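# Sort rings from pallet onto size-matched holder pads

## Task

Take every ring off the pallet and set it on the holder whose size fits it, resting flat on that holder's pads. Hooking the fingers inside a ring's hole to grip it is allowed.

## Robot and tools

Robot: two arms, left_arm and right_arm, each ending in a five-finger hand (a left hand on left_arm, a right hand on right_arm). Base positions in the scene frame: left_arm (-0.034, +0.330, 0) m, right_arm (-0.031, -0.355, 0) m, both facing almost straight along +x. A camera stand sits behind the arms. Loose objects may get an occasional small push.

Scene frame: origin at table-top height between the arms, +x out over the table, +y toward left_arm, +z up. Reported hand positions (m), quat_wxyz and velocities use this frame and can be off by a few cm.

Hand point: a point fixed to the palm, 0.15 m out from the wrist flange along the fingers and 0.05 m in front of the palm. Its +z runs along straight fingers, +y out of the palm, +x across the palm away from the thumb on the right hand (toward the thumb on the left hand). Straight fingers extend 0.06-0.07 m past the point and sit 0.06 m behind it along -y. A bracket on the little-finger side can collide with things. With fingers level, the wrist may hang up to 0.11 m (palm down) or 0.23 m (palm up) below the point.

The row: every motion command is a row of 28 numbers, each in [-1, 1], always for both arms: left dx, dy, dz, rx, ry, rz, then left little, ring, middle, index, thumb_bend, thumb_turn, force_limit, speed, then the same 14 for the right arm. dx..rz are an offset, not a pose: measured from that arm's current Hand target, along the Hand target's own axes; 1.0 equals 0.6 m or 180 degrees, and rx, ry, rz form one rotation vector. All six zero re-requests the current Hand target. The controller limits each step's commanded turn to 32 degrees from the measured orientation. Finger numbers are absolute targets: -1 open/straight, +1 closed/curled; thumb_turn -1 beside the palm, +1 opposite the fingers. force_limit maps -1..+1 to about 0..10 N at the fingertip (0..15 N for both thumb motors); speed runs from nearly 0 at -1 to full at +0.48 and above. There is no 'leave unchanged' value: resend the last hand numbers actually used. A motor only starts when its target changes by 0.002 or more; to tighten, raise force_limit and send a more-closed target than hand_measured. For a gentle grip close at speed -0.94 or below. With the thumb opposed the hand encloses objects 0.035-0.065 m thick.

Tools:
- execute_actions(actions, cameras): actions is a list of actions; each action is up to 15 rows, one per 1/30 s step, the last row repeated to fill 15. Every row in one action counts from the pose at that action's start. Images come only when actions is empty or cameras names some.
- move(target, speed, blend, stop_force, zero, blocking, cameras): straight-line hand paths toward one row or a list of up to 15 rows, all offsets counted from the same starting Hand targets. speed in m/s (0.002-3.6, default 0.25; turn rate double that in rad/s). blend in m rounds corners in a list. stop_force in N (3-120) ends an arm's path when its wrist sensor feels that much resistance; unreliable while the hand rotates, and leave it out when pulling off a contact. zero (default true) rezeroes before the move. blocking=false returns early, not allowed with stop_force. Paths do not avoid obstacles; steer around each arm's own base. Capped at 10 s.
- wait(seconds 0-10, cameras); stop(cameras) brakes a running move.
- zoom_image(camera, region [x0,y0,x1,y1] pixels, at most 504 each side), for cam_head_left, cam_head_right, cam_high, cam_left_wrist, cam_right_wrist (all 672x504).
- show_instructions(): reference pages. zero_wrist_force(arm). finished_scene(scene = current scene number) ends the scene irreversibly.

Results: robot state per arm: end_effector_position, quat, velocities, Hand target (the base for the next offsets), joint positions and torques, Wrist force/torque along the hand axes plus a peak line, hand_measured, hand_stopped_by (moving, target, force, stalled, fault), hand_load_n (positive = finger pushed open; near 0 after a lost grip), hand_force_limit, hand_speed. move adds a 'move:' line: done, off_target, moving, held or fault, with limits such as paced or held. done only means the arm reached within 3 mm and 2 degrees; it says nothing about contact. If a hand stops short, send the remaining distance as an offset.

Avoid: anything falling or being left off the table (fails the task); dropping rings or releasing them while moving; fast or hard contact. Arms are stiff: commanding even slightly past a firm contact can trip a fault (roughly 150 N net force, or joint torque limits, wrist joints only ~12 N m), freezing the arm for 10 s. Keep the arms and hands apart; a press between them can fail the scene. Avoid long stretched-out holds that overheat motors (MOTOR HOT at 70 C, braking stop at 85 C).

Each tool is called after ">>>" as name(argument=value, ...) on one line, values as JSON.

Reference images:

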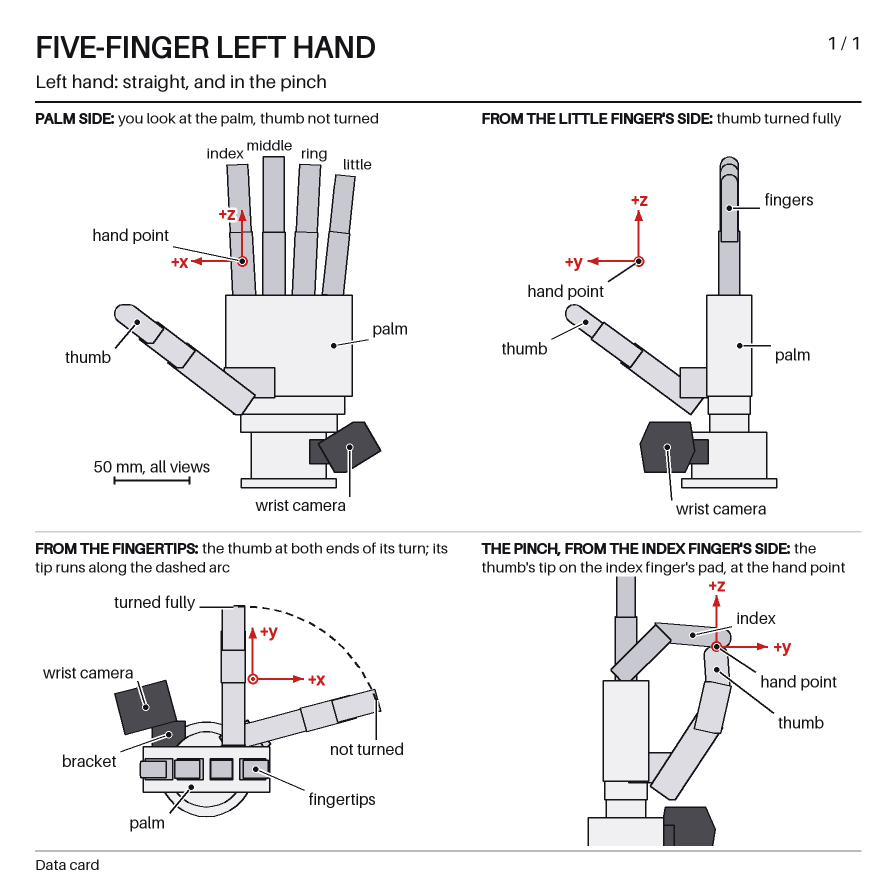

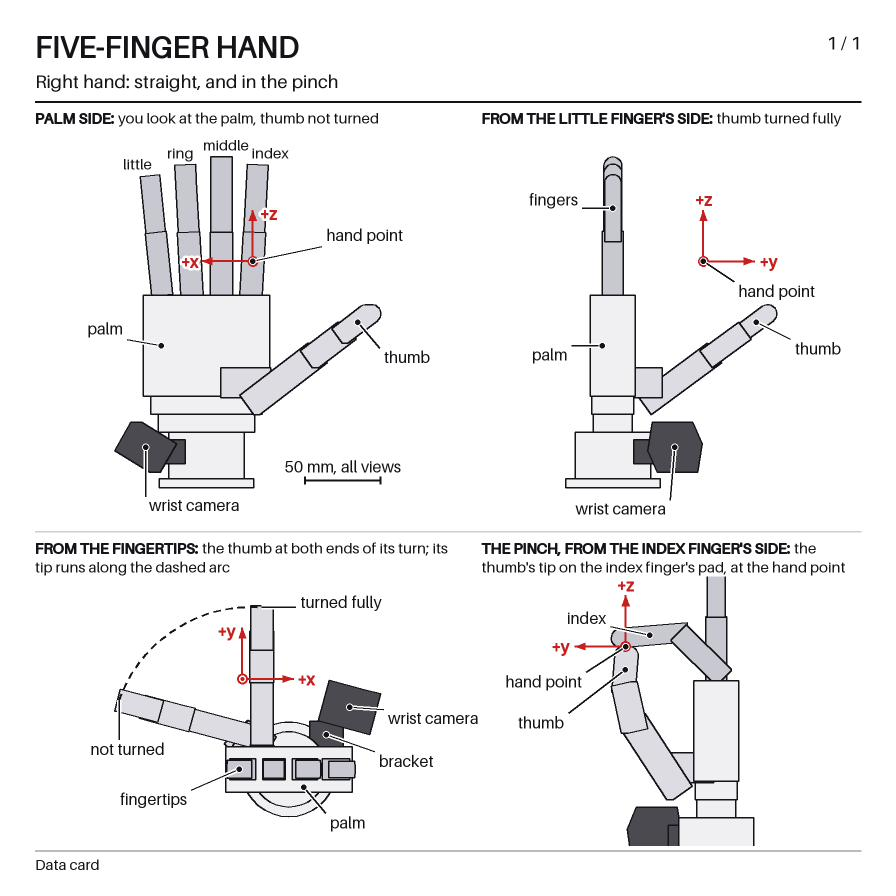

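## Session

>>> execute_actions(actions=[])

Scene clock: 0.00 s.
left_arm: end_effector_position=(+0.4423, +0.8007, +0.1077) hand_measured=(-1.000, -1.000, -1.000, -1.000, -1.000, -1.000) hand_load_n=(+0.0, +0.0, +0.0, +0.0, +0.0, +0.0) hand_stopped_by=(target, target, target, target, target, target) hand_force_limit=0.00 hand_speed=-0.80 end_effector_quat_wxyz=(-0.584, +0.788, +0.057, -0.186) | right_arm: end_effector_position=(+0.4848, +0.0747, +0.3122) hand_measured=(-1.000, -1.000, -1.000, -1.000, -1.000, -1.000) hand_load_n=(+0.0, +0.0, +0.0, +0.0, +0.0, +0.0) hand_stopped_by=(target, target, target, target, target, target) hand_force_limit=0.00 hand_speed=-0.80 end_effector_quat_wxyz=(+0.340, +0.607, +0.668, +0.266)
Joint positions: left_arm=[3.795 -2.345 -1.216 2.816 -2.768 2.668] | right_arm=[0.78 -1.034 1.151 0.771 2.197 0.454]
Joint velocities: within noise
Joint torques (N m): no reading
Wrist force (N): no reading
Wrist torque (N m): no reading
Wrist force, peak (N): no reading
Hand target: left_arm +0.4423, +0.8007, +0.1077; -0.584, +0.788, +0.057, -0.186 | right_arm +0.4848, +0.0747, +0.3122; +0.340, +0.607, +0.668, +0.266

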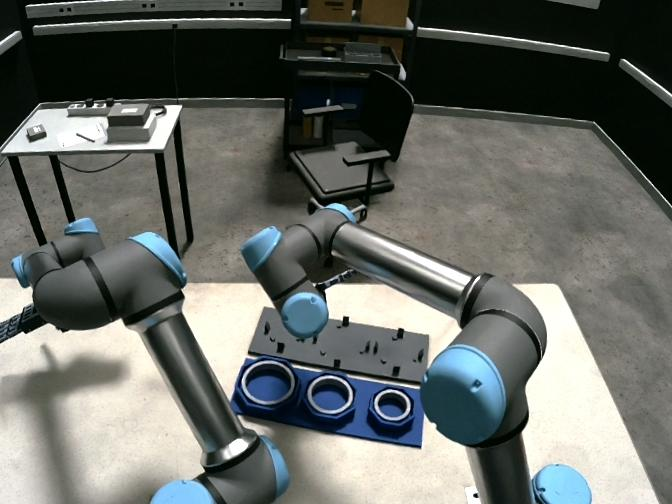

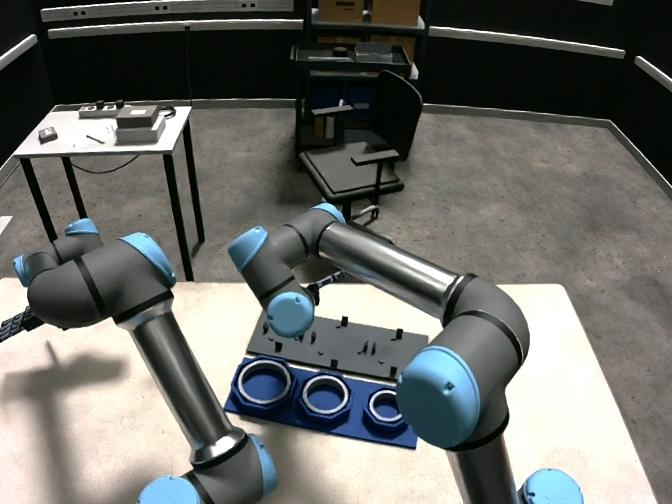

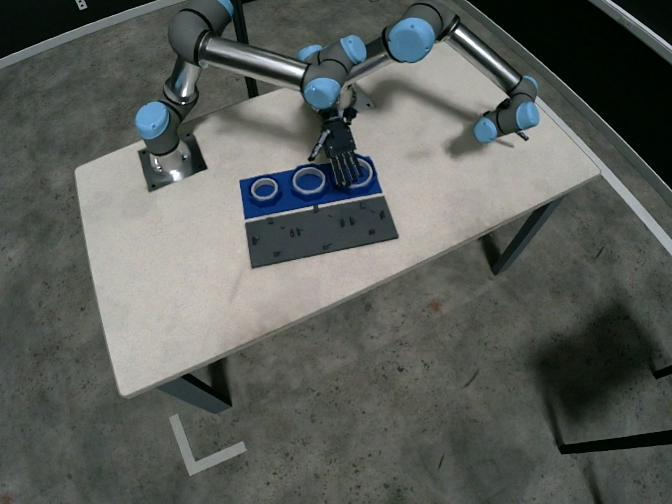

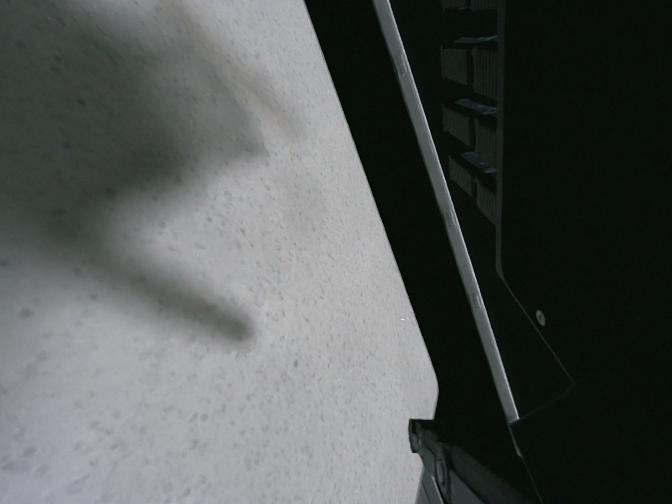

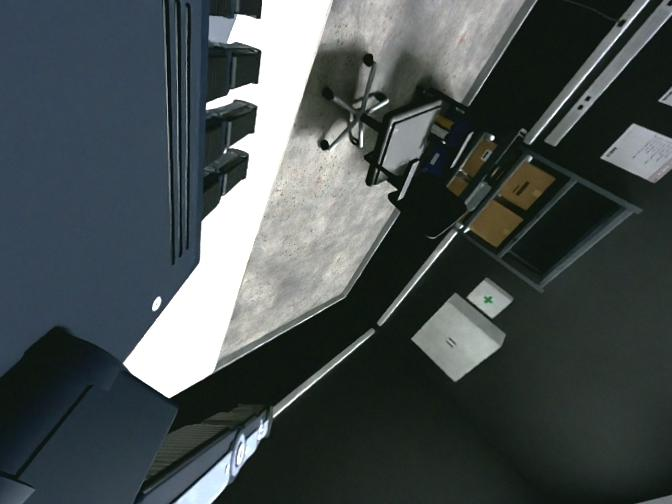

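>>> zoom_image(camera="cam_high", region=[232, 180, 322, 270])

>>> zoom_image(camera="cam_high", region=[312, 180, 402, 270])

>>> zoom_image(camera="cam_head_left", region=[230, 290, 440, 440])

Scaled by 5.600.

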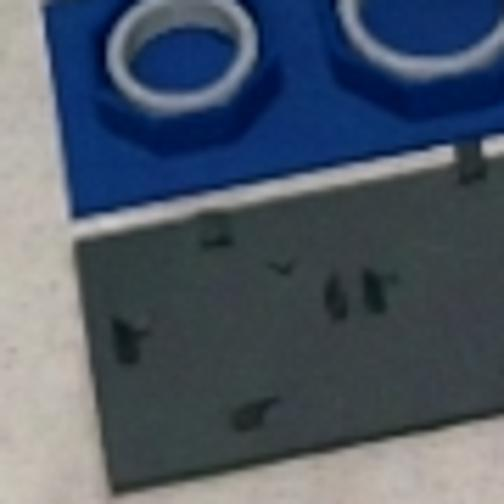

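Scaled by 5.600.

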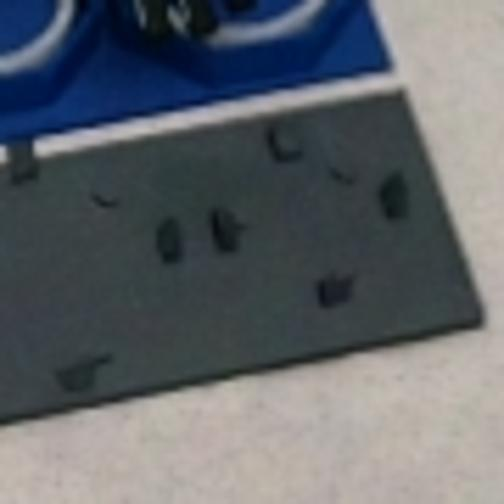

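Scaled by 2.400.

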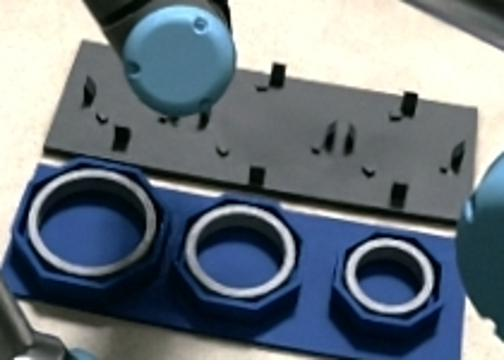

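>>> move(target=[0,0,0,0,0,0,-1,-1,-1,-1,-1,-1,0,-0.8,-0.2932,-0.1427,-0.2938,0,0,0,-1,-1,-1,-1,-1,-1,0.5,-0.5], speed=0.25, cameras=["cam_high","cam_head_right"])

Scene clock: 41.27 s.
left_arm: end_effector_position=(+0.4423, +0.8007, +0.1077) hand_measured=(-1.000, -1.000, -1.000, -1.000, -1.000, -1.000) hand_load_n=(+0.0, +0.0, +0.0, +0.0, +0.0, +0.0) hand_stopped_by=(target, target, target, target, target, target) hand_force_limit=0.00 hand_speed=-0.80 end_effector_quat_wxyz=(-0.584, +0.788, +0.057, -0.186) | right_arm: end_effector_position=(+0.2999, -0.1000, +0.3803) hand_measured=(-1.000, -1.000, -1.000, -1.000, -1.000, -1.000) hand_load_n=(+0.0, +0.0, +0.0, +0.5, +0.0, +0.0) hand_stopped_by=(target, target, target, target, target, target) hand_force_limit=0.50 hand_speed=-0.50 end_effector_quat_wxyz=(+0.340, +0.607, +0.668, +0.266)
Joint positions: left_arm=[3.795 -2.345 -1.216 2.816 -2.768 2.668] | right_arm=[0.801 -1.652 1.746 0.805 2.211 0.475]
Joint torques (N m): left_arm=[-0.68 51.18 17.64 -1.04 -1.2 0.08] | right_arm=[-5.53 -34.67 -30.89 2.35 -1.14 -1.1]
Wrist force (N): left_arm=[0.3 -0.1 0.1] | right_arm=[0.3 -0.1 0.3]
Wrist torque (N m): left_arm=[-0.02 -0.04 0.01] | right_arm=[-0.04 -0.05 0.02]
Wrist force, peak (N): left_arm=[0.6 -0.1 0.2] | right_arm=[1.7 0.1 1.6]
Hand target: left_arm +0.4423, +0.8007, +0.1077; -0.584, +0.788, +0.057, -0.186 | right_arm +0.2999, -0.1000, +0.3804; +0.340, +0.607, +0.668, +0.266
Off the commanded pose: left_arm 0.000 m, 0 deg | right_arm 0.000 m, 0 deg.
move: done
Images, in order (width x height): cam_head_right 672x504, cam_high 672x504.

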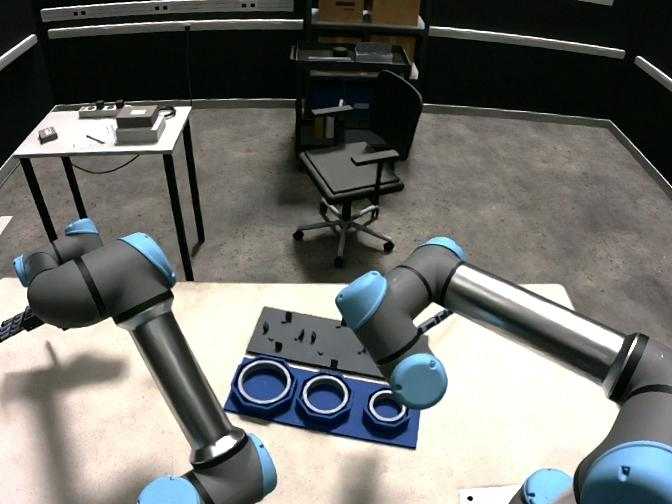

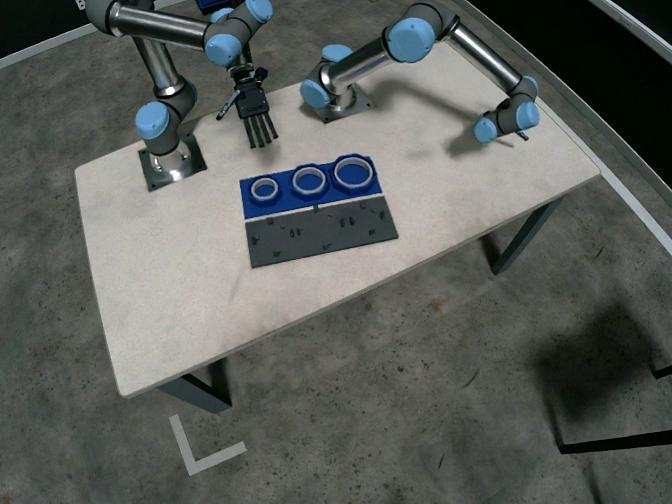

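>>> zoom_image(camera="cam_high", region=[232, 146, 312, 226])

>>> zoom_image(camera="cam_high", region=[312, 146, 392, 226])

>>> move(target=[0,0,0,0,0,0,-1,-1,-1,-1,-1,-1,0,-0.8,0,0,0,-0.0286,0.0044,-0.9603,1,-0.85,0.28,-0.85,-1,-1,0.5,-0.5], speed=0.45, cameras=["cam_high","cam_head_right"])

Scaled by 6.300.

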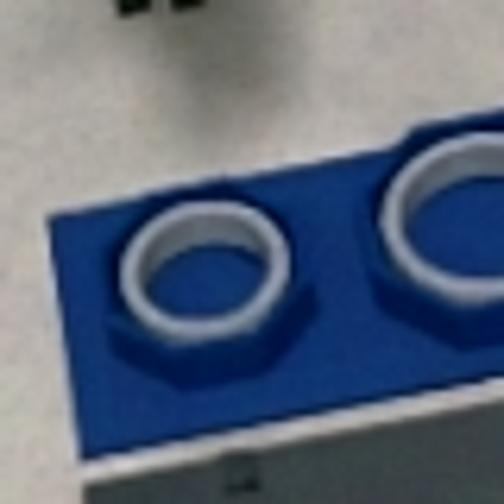

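Scaled by 6.300.

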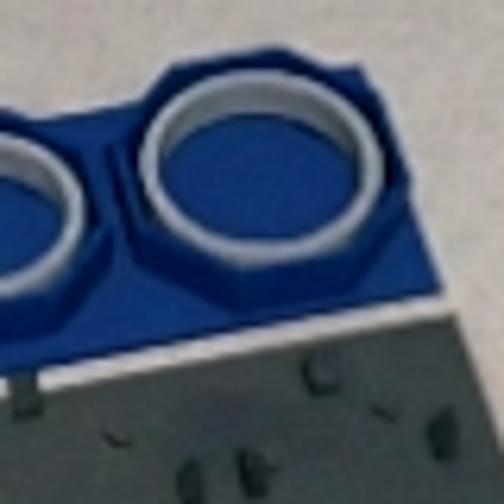

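Scene clock: 50.20 s.
left_arm: end_effector_position=(+0.4423, +0.8007, +0.1077) hand_measured=(-1.000, -1.000, -1.000, -1.000, -1.000, -1.000) hand_load_n=(+0.0, +0.0, +0.0, +0.0, +0.0, -0.5) hand_stopped_by=(target, target, target, target, target, target) hand_force_limit=0.00 hand_speed=-0.80 end_effector_quat_wxyz=(-0.584, +0.788, +0.057, -0.186) | right_arm: end_effector_position=(+0.2999, -0.1000, +0.3804) hand_measured=(+1.000, -0.850, +0.280, -0.850, -1.000, -1.000) hand_load_n=(+0.0, +0.0, +0.0, +0.0, +0.0, +0.0) hand_stopped_by=(target, target, target, target, target, target) hand_force_limit=0.50 hand_speed=-0.50 end_effector_quat_wxyz=(-0.301, +0.640, -0.640, +0.300)
Joint positions: left_arm=[3.795 -2.345 -1.216 2.816 -2.768 2.668] | right_arm=[0.415 -1.725 1.525 0.937 1.885 -2.867]
Joint torques (N m): left_arm=[-0.6 50.77 18.21 -1.01 -1.12 -0.1] | right_arm=[-0.99 -32.13 0.15 -0.85 -1.68 -1.22]
Wrist force (N): left_arm=[0.3 0.4 0.0] | right_arm=[-1.6 1.4 0.6]
Wrist torque (N m): left_arm=[0.05 -0.03 0.01] | right_arm=[-0.10 0.20 -0.18]
Wrist force, peak (N): left_arm=[0.6 0.0 0.1] | right_arm=[-2.1 1.4 0.7]
Hand target: left_arm +0.4423, +0.8007, +0.1077; -0.584, +0.788, +0.057, -0.186 | right_arm +0.2999, -0.1000, +0.3804; -0.301, +0.640, -0.640, +0.300
Off the commanded pose: left_arm 0.000 m, 0 deg | right_arm 0.000 m, 0 deg.
move: done
Images, in order (width x height): cam_head_right 672x504, cam_high 672x504.

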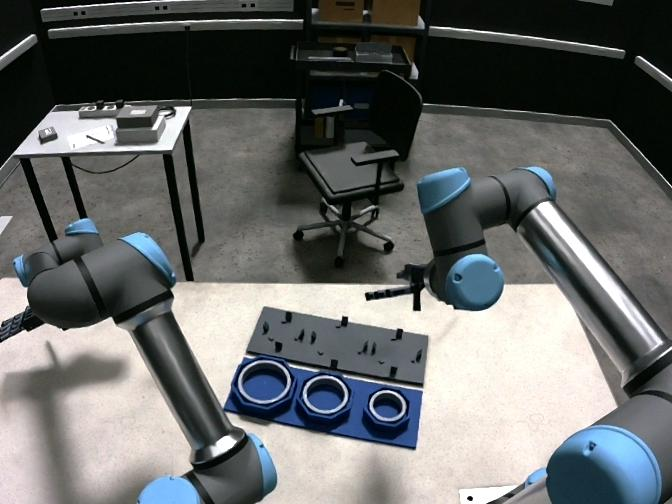

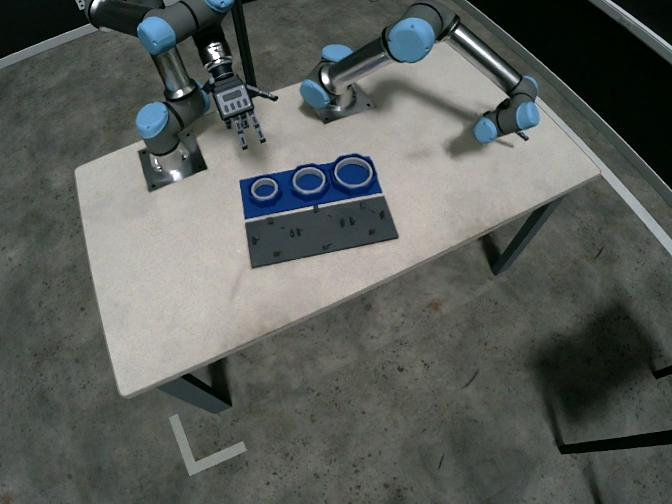

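>>> move(target=[0,0,0,0,0,0,-1,-1,-1,-1,-1,-1,0,-0.8,-0.5223,0.2175,0.2085,0,0.0383,0.0322,1,-0.85,0.28,-0.85,-1,-1,0.5,-0.5], speed=0.25, cameras=["cam_high","cam_head_right","cam_right_wrist"])

Scene clock: 69.93 s.
left_arm: end_effector_position=(+0.4423, +0.8007, +0.1077) hand_measured=(-1.000, -1.000, -1.000, -1.000, -1.000, -1.000) hand_load_n=(+0.0, +0.0, +0.0, +0.0, +0.0, +0.0) hand_stopped_by=(target, target, target, target, target, target) hand_force_limit=0.00 hand_speed=-0.80 end_effector_quat_wxyz=(-0.584, +0.788, +0.057, -0.186) | right_arm: end_effector_position=(+0.3105, +0.1846, +0.2163) hand_measured=(+1.000, -0.850, +0.280, -0.850, -1.000, -1.000) hand_load_n=(+0.0, +0.0, +0.0, +0.0, +0.0, +0.0) hand_stopped_by=(target, target, target, target, target, target) hand_force_limit=0.50 hand_speed=-0.50 end_effector_quat_wxyz=(+0.281, -0.593, +0.684, -0.320)
Joint positions: left_arm=[3.795 -2.345 -1.216 2.816 -2.768 2.668] | right_arm=[0.996 -0.961 1.071 0.987 2.342 -2.2]
Joint torques (N m): left_arm=[0.55 50.9 19.12 -1 -1.29 -0.07] | right_arm=[-6.11 -52.75 -4.06 -0.47 -1.25 -0.97]
Wrist force (N): left_arm=[0.1 -0.2 0.2] | right_arm=[-1.4 0.3 -0.6]
Wrist torque (N m): left_arm=[-0.04 0.00 0.01] | right_arm=[-0.15 0.19 -0.27]
Wrist force, peak (N): left_arm=[0.3 -0.1 0.5] | right_arm=[-11.0 3.2 4.3]
Hand target: left_arm +0.4423, +0.8007, +0.1077; -0.584, +0.788, +0.057, -0.186 | right_arm +0.3106, +0.1847, +0.2161; +0.280, -0.593, +0.684, -0.320 (not the last commanded pose)
Off the commanded pose: left_arm 0.000 m, 0 deg | right_arm 0.033 m, 1 deg.
move: held (right_arm; a check stopped the path); limits=held
pose unreachable (right arm): on one or more control steps of this call, first in action 0 (counted from 0), this arm could not follow its commanded pose, so it was not sent that pose on those steps. It may still have moved: this result reports where it is.
cause: moving toward the commanded pose would bring a part of the arm too close to another arm (a part of this arm just beyond joint 4 (wrist 1) and a part of the left arm just beyond its joint 2 (shoulder lift), 25 mm apart when this arm was first held).
Images, in order (width x height): cam_head_right 672x504, cam_high 672x504, cam_right_wrist 672x504.

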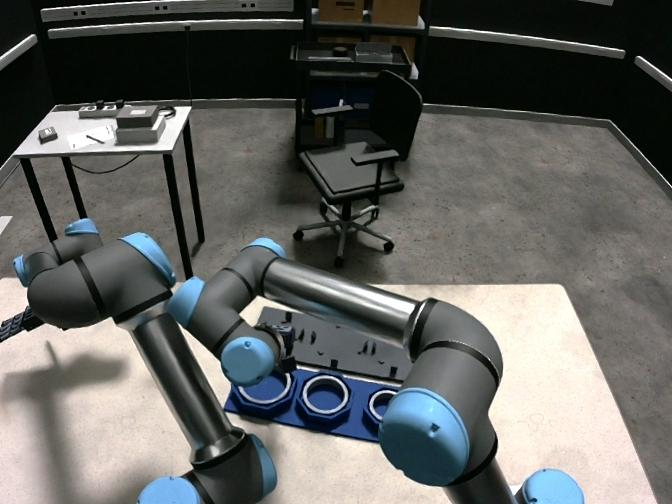

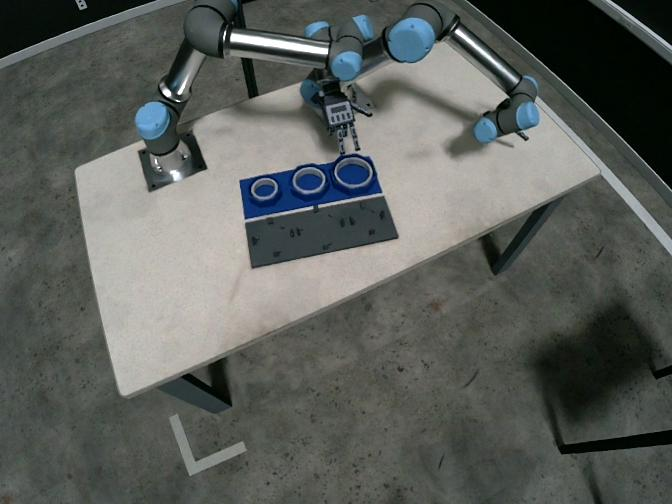

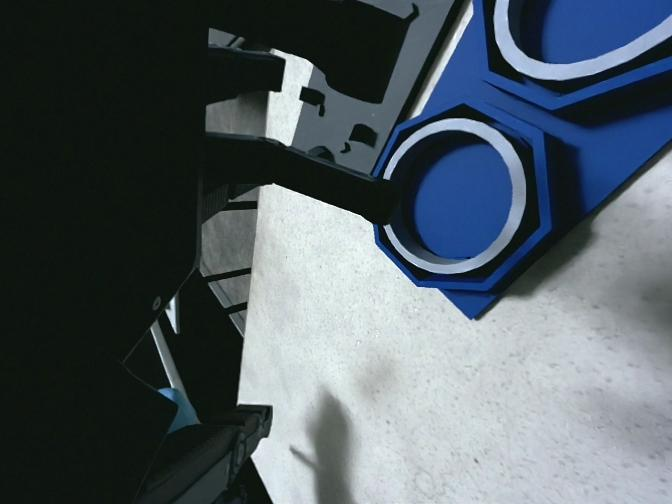

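>>> move(target=[-0.4001,-0.1525,0.4064,-0.0378,-0.1569,-0.0414,-1,-1,-1,-1,-1,-1,0,-0.8,0,0,0,0,0,0,1,-0.85,0.28,-0.85,-1,-1,0.5,-0.5], speed=0.25, cameras=["cam_high","cam_head_right"])

Scene clock: 86.10 s.
left_arm: end_effector_position=(+0.1447, +0.9749, +0.1875) hand_measured=(-1.000, -1.000, -1.000, -1.000, -1.000, -1.000) hand_load_n=(+0.0, +0.0, +0.0, +0.0, +0.0, +0.0) hand_stopped_by=(target, target, target, target, target, target) hand_force_limit=0.00 hand_speed=-0.80 end_effector_quat_wxyz=(-0.516, +0.746, +0.259, -0.331) | right_arm: end_effector_position=(+0.3106, +0.1847, +0.2161) hand_measured=(+1.000, -0.850, +0.280, -0.850, -1.000, -1.000) hand_load_n=(+0.0, +0.0, +0.5, +0.0, +0.0, -0.5) hand_stopped_by=(target, target, target, target, target, target) hand_force_limit=0.50 hand_speed=-0.50 end_effector_quat_wxyz=(+0.280, -0.593, +0.684, -0.320)
Joint positions: left_arm=[4.316 -2.279 -1.119 2.646 -2.77 2.661] | right_arm=[0.996 -0.96 1.071 0.987 2.342 -2.2]
Joint torques (N m): left_arm=[9.78 83.33 0.36 0.85 -2.85 1.18] | right_arm=[-6.92 -12.02 -40.72 -0.18 -1.37 -0.98]
Wrist force (N): left_arm=[0.4 -0.1 0.3] | right_arm=[-1.7 1.4 0.2]
Wrist torque (N m): left_arm=[-0.03 -0.05 0.04] | right_arm=[-0.07 0.20 -0.25]
Wrist force, peak (N): left_arm=[3.2 1.7 -7.8] | right_arm=[-1.7 2.1 1.0]
Hand target: left_arm +0.1445, +0.9749, +0.1878; -0.516, +0.746, +0.259, -0.331 | right_arm +0.3106, +0.1847, +0.2161; +0.280, -0.593, +0.684, -0.320
Off the commanded pose: left_arm 0.000 m, 0 deg | right_arm 0.000 m, 0 deg.
move: done
Images, in order (width x height): cam_head_right 672x504, cam_high 672x504.

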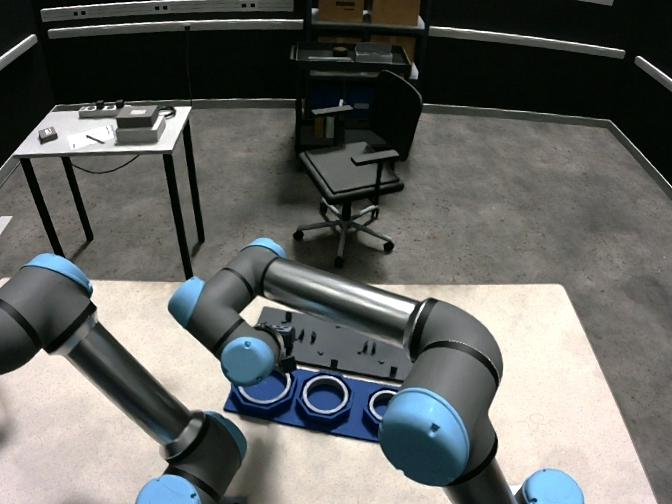

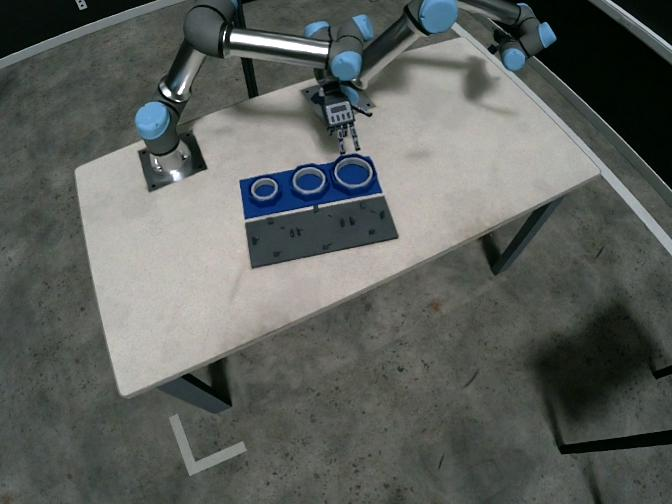

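>>> move(target=[0,0,0,0,0,0,-1,-1,-1,-1,-1,-1,0,-0.8,-0.0477,0.1512,0.1208,0,0.0038,0.0032,1,-0.85,0.28,-0.85,-1,-1,0.5,-0.5], speed=0.15, cameras=["cam_high","cam_head_right","cam_right_wrist"])

>>> zoom_image(camera="cam_high", region=[312, 126, 392, 206])

Scene clock: 94.83 s.
left_arm: end_effector_position=(+0.1445, +0.9749, +0.1878) hand_measured=(-1.000, -1.000, -1.000, -1.000, -1.000, -1.000) hand_load_n=(+0.0, +0.0, +0.0, -0.5, +0.0, +0.0) hand_stopped_by=(target, target, target, target, target, target) hand_force_limit=0.00 hand_speed=-0.80 end_effector_quat_wxyz=(-0.516, +0.746, +0.259, -0.331) | right_arm: end_effector_position=(+0.3125, +0.2137, +0.0999) hand_measured=(+1.000, -0.850, +0.280, -0.850, -1.000, -1.000) hand_load_n=(+0.0, +0.0, +0.0, +0.0, +0.0, +0.0) hand_stopped_by=(target, target, target, target, target, target) hand_force_limit=0.50 hand_speed=-0.50 end_effector_quat_wxyz=(+0.278, -0.588, +0.688, -0.322)
Joint positions: left_arm=[4.316 -2.278 -1.119 2.646 -2.77 2.662] | right_arm=[1.023 -0.808 1.124 0.82 2.361 -2.146]
Joint torques (N m): left_arm=[10.26 84.13 -2.51 -0.56 -2.57 2.34] | right_arm=[-5.57 -78.86 -40.36 0.89 -1.02 -0.45]
Wrist force (N): left_arm=[0.5 0.1 -0.1] | right_arm=[-1.7 1.6 0.4]
Wrist torque (N m): left_arm=[0.01 -0.08 0.04] | right_arm=[-0.08 0.20 -0.25]
Wrist force, peak (N): left_arm=[0.4 0.3 -0.5] | right_arm=[-2.1 3.0 1.4]
Hand target: left_arm +0.1445, +0.9749, +0.1878; -0.516, +0.746, +0.259, -0.331 | right_arm +0.3125, +0.2138, +0.1002; +0.278, -0.588, +0.688, -0.322
Off the commanded pose: left_arm 0.000 m, 0 deg | right_arm 0.000 m, 0 deg.
move: done
Images, in order (width x height): cam_head_right 672x504, cam_high 672x504, cam_right_wrist 672x504.

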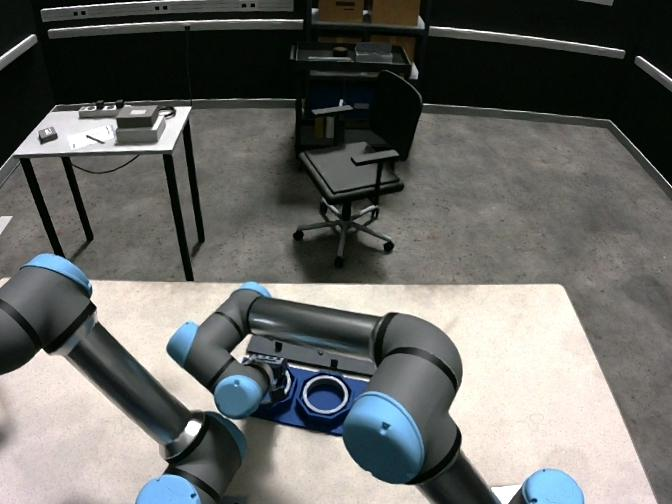

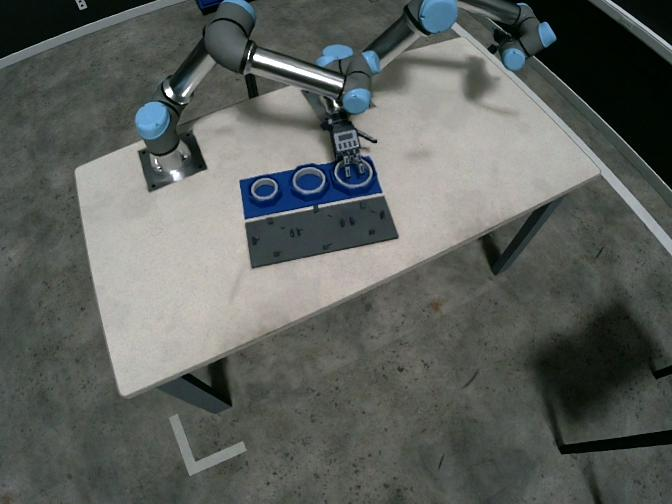

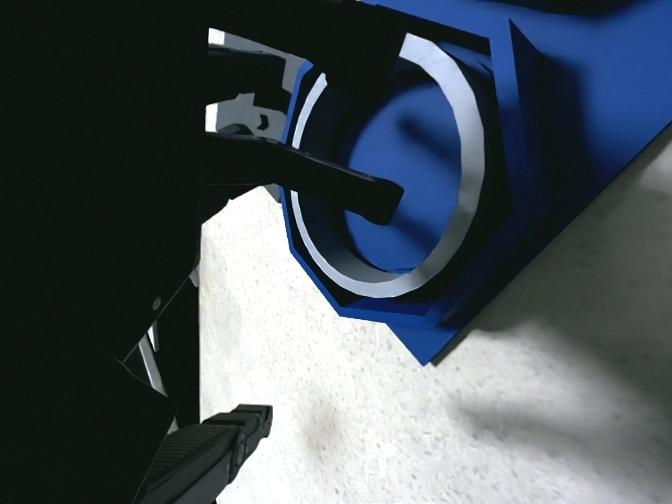

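Scaled by 6.300.

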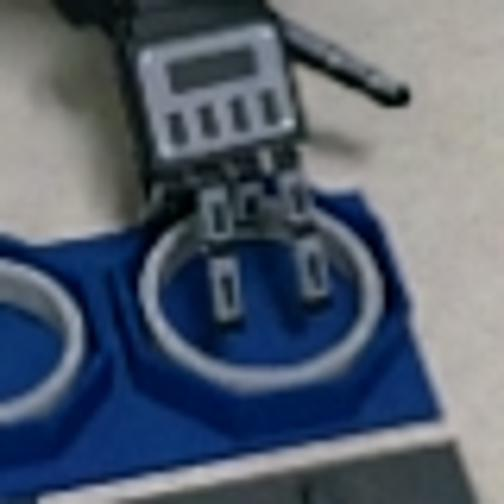

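>>> move(target=[-0.361,-0.0607,-0.1787,0,0,0,-1,-1,-1,-1,-1,-1,0,-0.8,-0.0093,0.0285,0.0309,0,0,0,1,-0.85,0.28,-0.85,-1,-1,0.5,-0.5], speed=0.15, cameras=["cam_high"])

>>> zoom_image(camera="cam_high", region=[326, 146, 386, 206])

Scene clock: 110.27 s.
left_arm: end_effector_position=(+0.0909, +0.7889, +0.2852) hand_measured=(-1.000, -1.000, -1.000, -1.000, -1.000, -1.000) hand_load_n=(+0.0, +0.0, +0.0, +0.0, +0.0, +0.0) hand_stopped_by=(target, target, target, target, target, target) hand_force_limit=0.00 hand_speed=-0.80 end_effector_quat_wxyz=(-0.516, +0.746, +0.259, -0.331) | right_arm: end_effector_position=(+0.3165, +0.2186, +0.0760) hand_measured=(+1.000, -0.850, +0.280, -0.850, -1.000, -1.000) hand_load_n=(+0.0, +0.0, +0.0, +0.0, +0.0, +0.0) hand_stopped_by=(target, target, target, target, target, target) hand_force_limit=0.50 hand_speed=-0.50 end_effector_quat_wxyz=(+0.278, -0.588, +0.688, -0.322)
Joint positions: left_arm=[4.263 -1.805 -1.593 2.545 -2.807 2.552] | right_arm=[1.022 -0.773 1.125 0.782 2.36 -2.148]
Joint torques (N m): left_arm=[-6.41 5.99 41.58 0.95 0.32 1.1] | right_arm=[-5.06 -35.17 -26.25 2.82 -1.21 -0.78]
Wrist force (N): left_arm=[0.3 0.7 -0.2] | right_arm=[-1.6 1.5 0.5]
Wrist torque (N m): left_arm=[0.11 -0.06 0.03] | right_arm=[-0.09 0.17 -0.25]
Wrist force, peak (N): left_arm=[-5.1 0.0 -1.1] | right_arm=[-1.8 1.8 0.5]
Hand target: left_arm +0.0909, +0.7891, +0.2852; -0.516, +0.746, +0.259, -0.331 (not the last commanded pose) | right_arm +0.3166, +0.2187, +0.0763; +0.278, -0.588, +0.688, -0.322 (not the last commanded pose)
Off the commanded pose: left_arm 0.028 m, 0 deg | right_arm 0.001 m, 0 deg.
move: held (left_arm; a check stopped the path); limits=held
pose unreachable (left arm): on one or more control steps of this call, first in action 0 (counted from 0), this arm could not follow its commanded pose, so it was not sent that pose on those steps. It may still have moved: this result reports where it is.
cause: moving toward the commanded pose would bring a part of the arm too close to another arm (a part of this arm just beyond joint 2 (shoulder lift) and a part of the right arm just beyond its joint 5 (wrist 2), along the way the arms are being sent, or toward where that arm still pushes).
Images, in order (width x height): cam_high 672x504.

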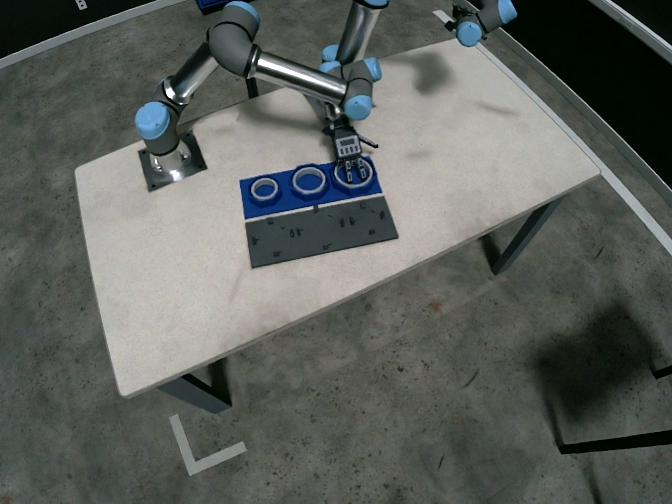

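Scaled by 8.400.

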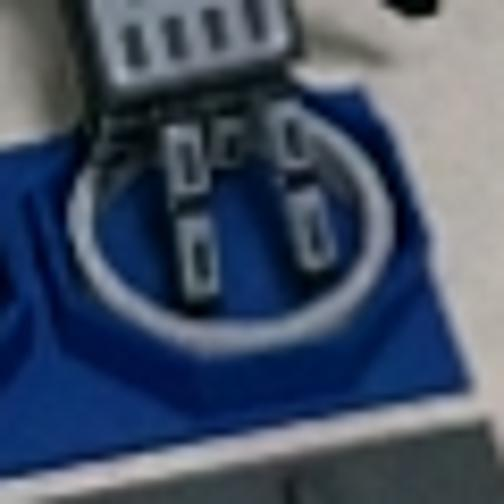

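>>> move(target=[0,0,0,0,0,0,-1,-1,-1,-1,-1,-1,0,-0.8,0,0.038,0.0319,0,0,0,1,-0.85,0.28,-0.85,-1,-1,0.5,-0.5], speed=0.03, stop_force=7, cameras=["cam_high"])

>>> zoom_image(camera="cam_high", region=[326, 146, 386, 206])

Scene clock: 116.47 s.
left_arm: end_effector_position=(+0.0909, +0.7891, +0.2852) hand_measured=(-1.000, -1.000, -1.000, -1.000, -1.000, -1.000) hand_load_n=(+0.0, +0.0, +0.0, +0.0, +0.0, +0.0) hand_stopped_by=(target, target, target, target, target, target) hand_force_limit=0.00 hand_speed=-0.80 end_effector_quat_wxyz=(-0.516, +0.746, +0.259, -0.331) | right_arm: end_effector_position=(+0.3166, +0.2186, +0.0684) hand_measured=(+1.000, -0.850, +0.280, -0.850, -1.000, -1.000) hand_load_n=(+0.0, +5.0, +0.0, +0.0, +0.0, +0.0) hand_stopped_by=(target, target, target, target, target, target) hand_force_limit=0.50 hand_speed=-0.50 end_effector_quat_wxyz=(+0.278, -0.588, +0.688, -0.322)
Joint positions: left_arm=[4.263 -1.805 -1.593 2.545 -2.806 2.553] | right_arm=[1.022 -0.766 1.133 0.767 2.36 -2.147]
Joint torques (N m): left_arm=[10.86 6 43.12 0.82 0.35 2.47] | right_arm=[0.9 -44.74 -18.86 3.54 0.02 0.54]
Wrist force (N): left_arm=[0.5 0.4 -0.4] | right_arm=[-3.2 -4.5 -4.7]
Wrist torque (N m): left_arm=[0.09 -0.09 0.05] | right_arm=[0.40 0.34 -0.62]
Wrist force, peak (N): left_arm=[0.7 0.1 -0.3] | right_arm=[-3.2 -4.8 -5.1]
Hand target: left_arm +0.0909, +0.7891, +0.2852; -0.516, +0.746, +0.259, -0.331 | right_arm +0.3166, +0.2186, +0.0684; +0.278, -0.588, +0.688, -0.322 (last step not sent: back at the drive's target)
Off the commanded pose: left_arm 0.000 m, 0 deg | right_arm 0.022 m, 0 deg.
move: contact (right_arm); limits=held
pose unreachable (right arm): on one or more control steps of this call, first in action 0 (counted from 0), this arm could not follow its commanded pose, so it was not sent that pose on those steps. On the call's last step it was still not sent that pose. It may still have moved: this result reports where it is.
cause: moving toward the commanded pose would bring a part of the arm too close to another arm (a part of this arm just beyond joint 5 (wrist 2) and a part of the left arm just beyond its joint 2 (shoulder lift), along the way the arms are being sent, or toward where that arm still pushes).
Images, in order (width x height): cam_high 672x504.

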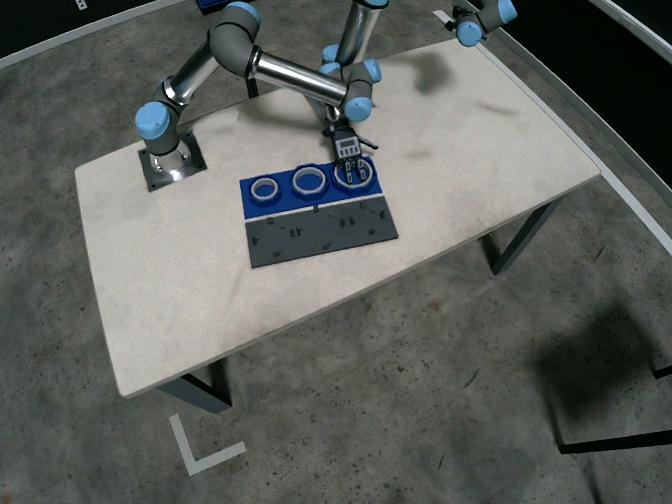

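Scaled by 8.400.

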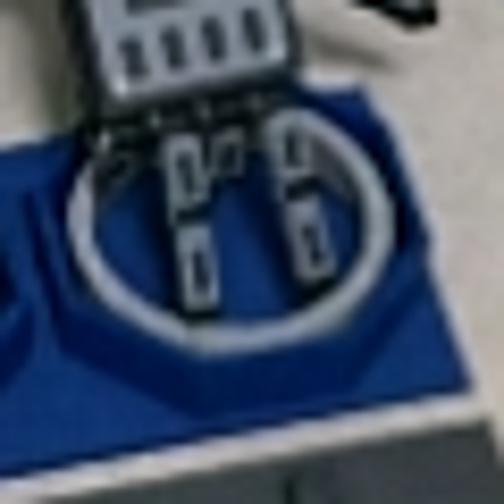

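>>> move(target=[0,0,0,0,0,0,-1,-1,-1,-1,-1,-1,0,-0.8,0,-0.0128,-0.0107,0,0,0,1,-0.85,0.28,-0.85,-1,-1,0.5,-0.5], speed=0.05)

>>> move(target=[0.3494,0.1757,0.1895,0,0,0,-1,-1,-1,-1,-1,-1,0,-0.8,0,0,0,0,0,0,1,-0.8,0.28,-0.8,-1,-1,0.5,-0.5], speed=0.2, cameras=["cam_high","cam_right_wrist"])

>>> zoom_image(camera="cam_high", region=[326, 146, 386, 206])

>>> zoom_image(camera="cam_right_wrist", region=[200, 20, 520, 340])

Scene clock: 133.60 s.
left_arm: end_effector_position=(+0.0909, +0.7891, +0.2852) hand_measured=(-1.000, -1.000, -1.000, -1.000, -1.000, -1.000) hand_load_n=(+0.0, +0.0, +0.0, +0.0, +0.0, +0.0) hand_stopped_by=(target, target, target, target, target, target) hand_force_limit=0.00 hand_speed=-0.80 end_effector_quat_wxyz=(-0.516, +0.746, +0.259, -0.331) | right_arm: end_effector_position=(+0.3165, +0.2186, +0.0786) hand_measured=(+1.000, -0.850, +0.280, -0.850, -1.000, -1.000) hand_load_n=(+0.0, +0.0, +0.0, +0.0, +0.0, +0.0) hand_stopped_by=(target, target, target, target, target, target) hand_force_limit=0.50 hand_speed=-0.50 end_effector_quat_wxyz=(+0.278, -0.588, +0.688, -0.322) end_effector_velocity=(+0.001, +0.002, +0.001) end_effector_angular_velocity=(+0.007, -0.004, +0.000)
Joint positions: left_arm=[4.263 -1.805 -1.593 2.545 -2.806 2.553] | right_arm=[1.022 -0.775 1.122 0.787 2.36 -2.147]
Joint velocities: left_arm=[within noise] | right_arm=[0 0 -0.003 -0.005 0 0]
Joint torques (N m): left_arm=[10.11 6.34 42.97 0.75 0.39 2.36] | right_arm=[6.62 -60.82 -24.2 -0.29 0.54 0.9]
Wrist force (N): left_arm=[0.5 0.2 -0.5] | right_arm=[-1.6 1.6 0.3]
Wrist torque (N m): left_arm=[0.06 -0.09 0.05] | right_arm=[-0.06 0.18 -0.25]
Wrist force, peak (N): left_arm=[0.4 0.6 -0.5] | right_arm=[-3.5 -4.6 -4.9]
Hand target: left_arm +0.0909, +0.7891, +0.2852; -0.516, +0.746, +0.259, -0.331 | right_arm +0.3165, +0.2186, +0.0784; +0.278, -0.588, +0.688, -0.322
Off the commanded pose: left_arm 0.000 m, 0 deg | right_arm 0.000 m, 0 deg.
held back during your reply time or a wait (right arm), on 90 control steps: a part of the arm was too close to another arm, or the arm's last command would have brought one too close.
move: done; limits=held
pose unreachable (right arm): on one or more control steps of this call, first in action 0 (counted from 0), this arm could not follow its commanded pose, so it was not sent that pose on those steps. It may still have moved: this result reports where it is.
cause: moving toward the commanded pose would bring a part of the arm too close to another arm (a part of this arm just beyond joint 5 (wrist 2) and a part of the left arm just beyond its joint 2 (shoulder lift), along the way the arms are being sent, or toward where that arm still pushes).

Scene clock: 135.40 s.
left_arm: end_effector_position=(+0.1448, +0.9747, +0.1101) hand_measured=(-1.000, -1.000, -1.000, -1.000, -1.000, -1.000) hand_load_n=(+0.0, +0.0, +0.0, +0.0, +0.0, +0.0) hand_stopped_by=(target, target, target, target, target, target) hand_force_limit=0.00 hand_speed=-0.80 end_effector_quat_wxyz=(-0.516, +0.746, +0.259, -0.331) | right_arm: end_effector_position=(+0.3165, +0.2186, +0.0784) hand_measured=(+1.000, -0.800, +0.280, -0.800, -1.000, -1.000) hand_load_n=(+0.0, +0.0, +0.0, +0.0, +0.0, +0.0) hand_stopped_by=(target, target, target, target, target, target) hand_force_limit=0.50 hand_speed=-0.50 end_effector_quat_wxyz=(+0.278, -0.588, +0.688, -0.322)
Joint positions: left_arm=[4.315 -2.344 -1.212 2.804 -2.77 2.661] | right_arm=[1.022 -0.775 1.122 0.787 2.36 -2.147]
Joint torques (N m): left_arm=[-10.44 68.43 9.65 0.96 -2.85 -0.32] | right_arm=[6.81 -14.09 0.42 -0.2 2.54 0.84]
Wrist force (N): left_arm=[0.2 0.0 -0.1] | right_arm=[-1.8 1.5 0.5]
Wrist torque (N m): left_arm=[-0.01 -0.03 -0.06] | right_arm=[-0.08 0.20 -0.26]
Wrist force, peak (N): left_arm=[1.5 1.3 1.1] | right_arm=[-1.6 1.8 0.6]
Hand target: left_arm +0.1449, +0.9747, +0.1102; -0.516, +0.746, +0.259, -0.331 | right_arm +0.3165, +0.2186, +0.0784; +0.278, -0.588, +0.688, -0.322
Off the commanded pose: left_arm 0.000 m, 0 deg | right_arm 0.000 m, 0 deg.
move: done
Images, in order (width x height): cam_high 672x504, cam_right_wrist 672x504.

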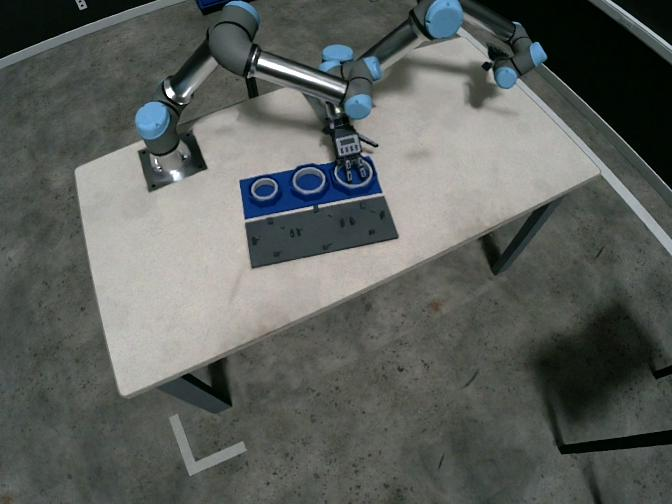

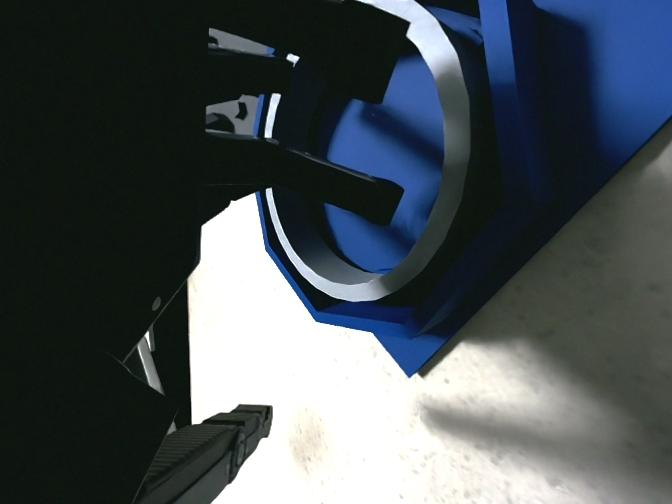

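Scaled by 8.400.

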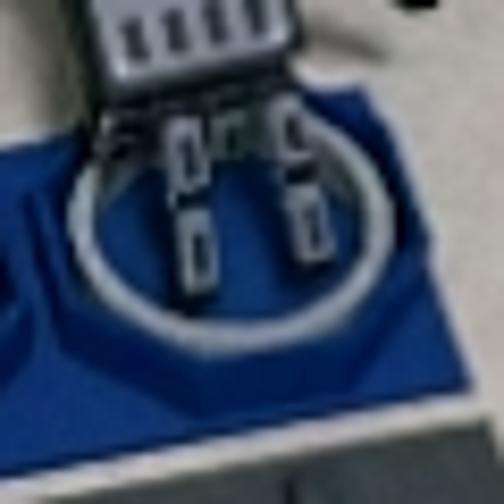

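Scaled by 1.575.

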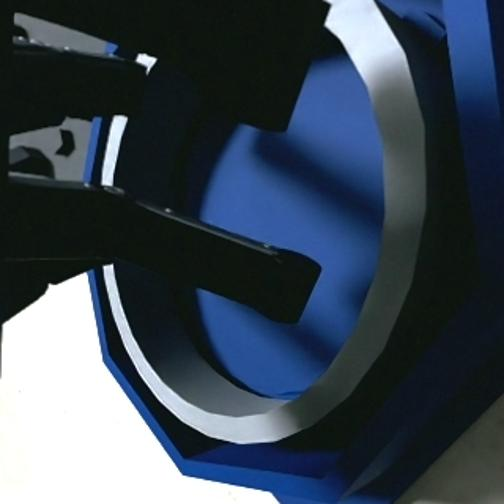

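>>> move(target=[0,0,0,0,0,0,-1,-1,-1,-1,-1,-1,0,-0.8,-0.003,0.0415,0.032,0,0,0,1,-0.8,0.28,-0.8,-1,-1,0.5,-0.5], speed=0.03, stop_force=7, cameras=["cam_high"])

>>> zoom_image(camera="cam_high", region=[326, 146, 386, 206])

Scene clock: 142.73 s.
left_arm: end_effector_position=(+0.1449, +0.9747, +0.1102) hand_measured=(-1.000, -1.000, -1.000, -1.000, -1.000, -1.000) hand_load_n=(+0.0, +0.0, +0.0, -0.5, +0.0, +0.0) hand_stopped_by=(target, target, target, target, target, target) hand_force_limit=0.00 hand_speed=-0.80 end_effector_quat_wxyz=(-0.516, +0.746, +0.259, -0.331) | right_arm: end_effector_position=(+0.3157, +0.2207, +0.0467) hand_measured=(+1.000, -0.800, +0.280, -0.800, -1.000, -1.000) hand_load_n=(+0.0, -0.5, -2.5, +0.0, +0.5, -0.5) hand_stopped_by=(target, target, target, target, target, target) hand_force_limit=0.50 hand_speed=-0.50 end_effector_quat_wxyz=(+0.278, -0.588, +0.688, -0.322)
Joint positions: left_arm=[4.315 -2.344 -1.212 2.804 -2.77 2.661] | right_arm=[1.025 -0.74 1.145 0.731 2.361 -2.143]
Joint torques (N m): left_arm=[-11.21 85.32 38.74 0.95 -2.85 2.18] | right_arm=[6.23 -16.58 1.34 0.94 2 1.17]
Wrist force (N): left_arm=[0.4 0.3 -0.1] | right_arm=[-1.3 -4.7 -3.6]
Wrist torque (N m): left_arm=[0.04 -0.06 -0.06] | right_arm=[-0.19 0.28 -0.40]
Wrist force, peak (N): left_arm=[0.5 -0.1 0.2] | right_arm=[-1.4 -4.8 -3.7]
Hand target: left_arm +0.1449, +0.9747, +0.1102; -0.516, +0.746, +0.259, -0.331 | right_arm +0.3157, +0.2207, +0.0467; +0.278, -0.588, +0.688, -0.322
Off the commanded pose: left_arm 0.000 m, 0 deg | right_arm 0.000 m, 0 deg.
move: contact (right_arm)
Images, in order (width x height): cam_high 672x504.

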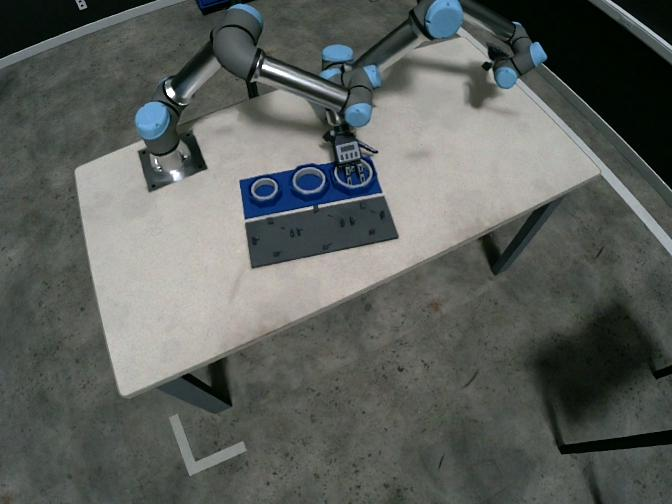

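Scaled by 8.400.

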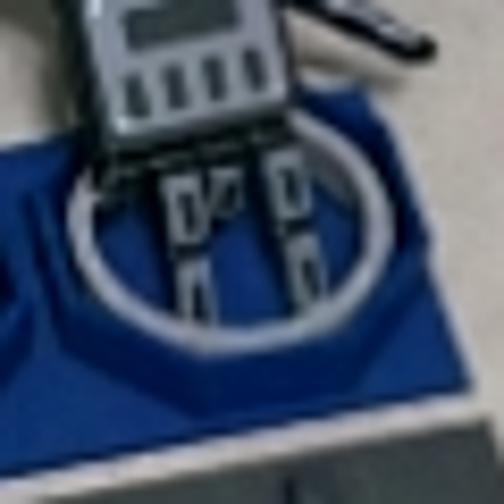

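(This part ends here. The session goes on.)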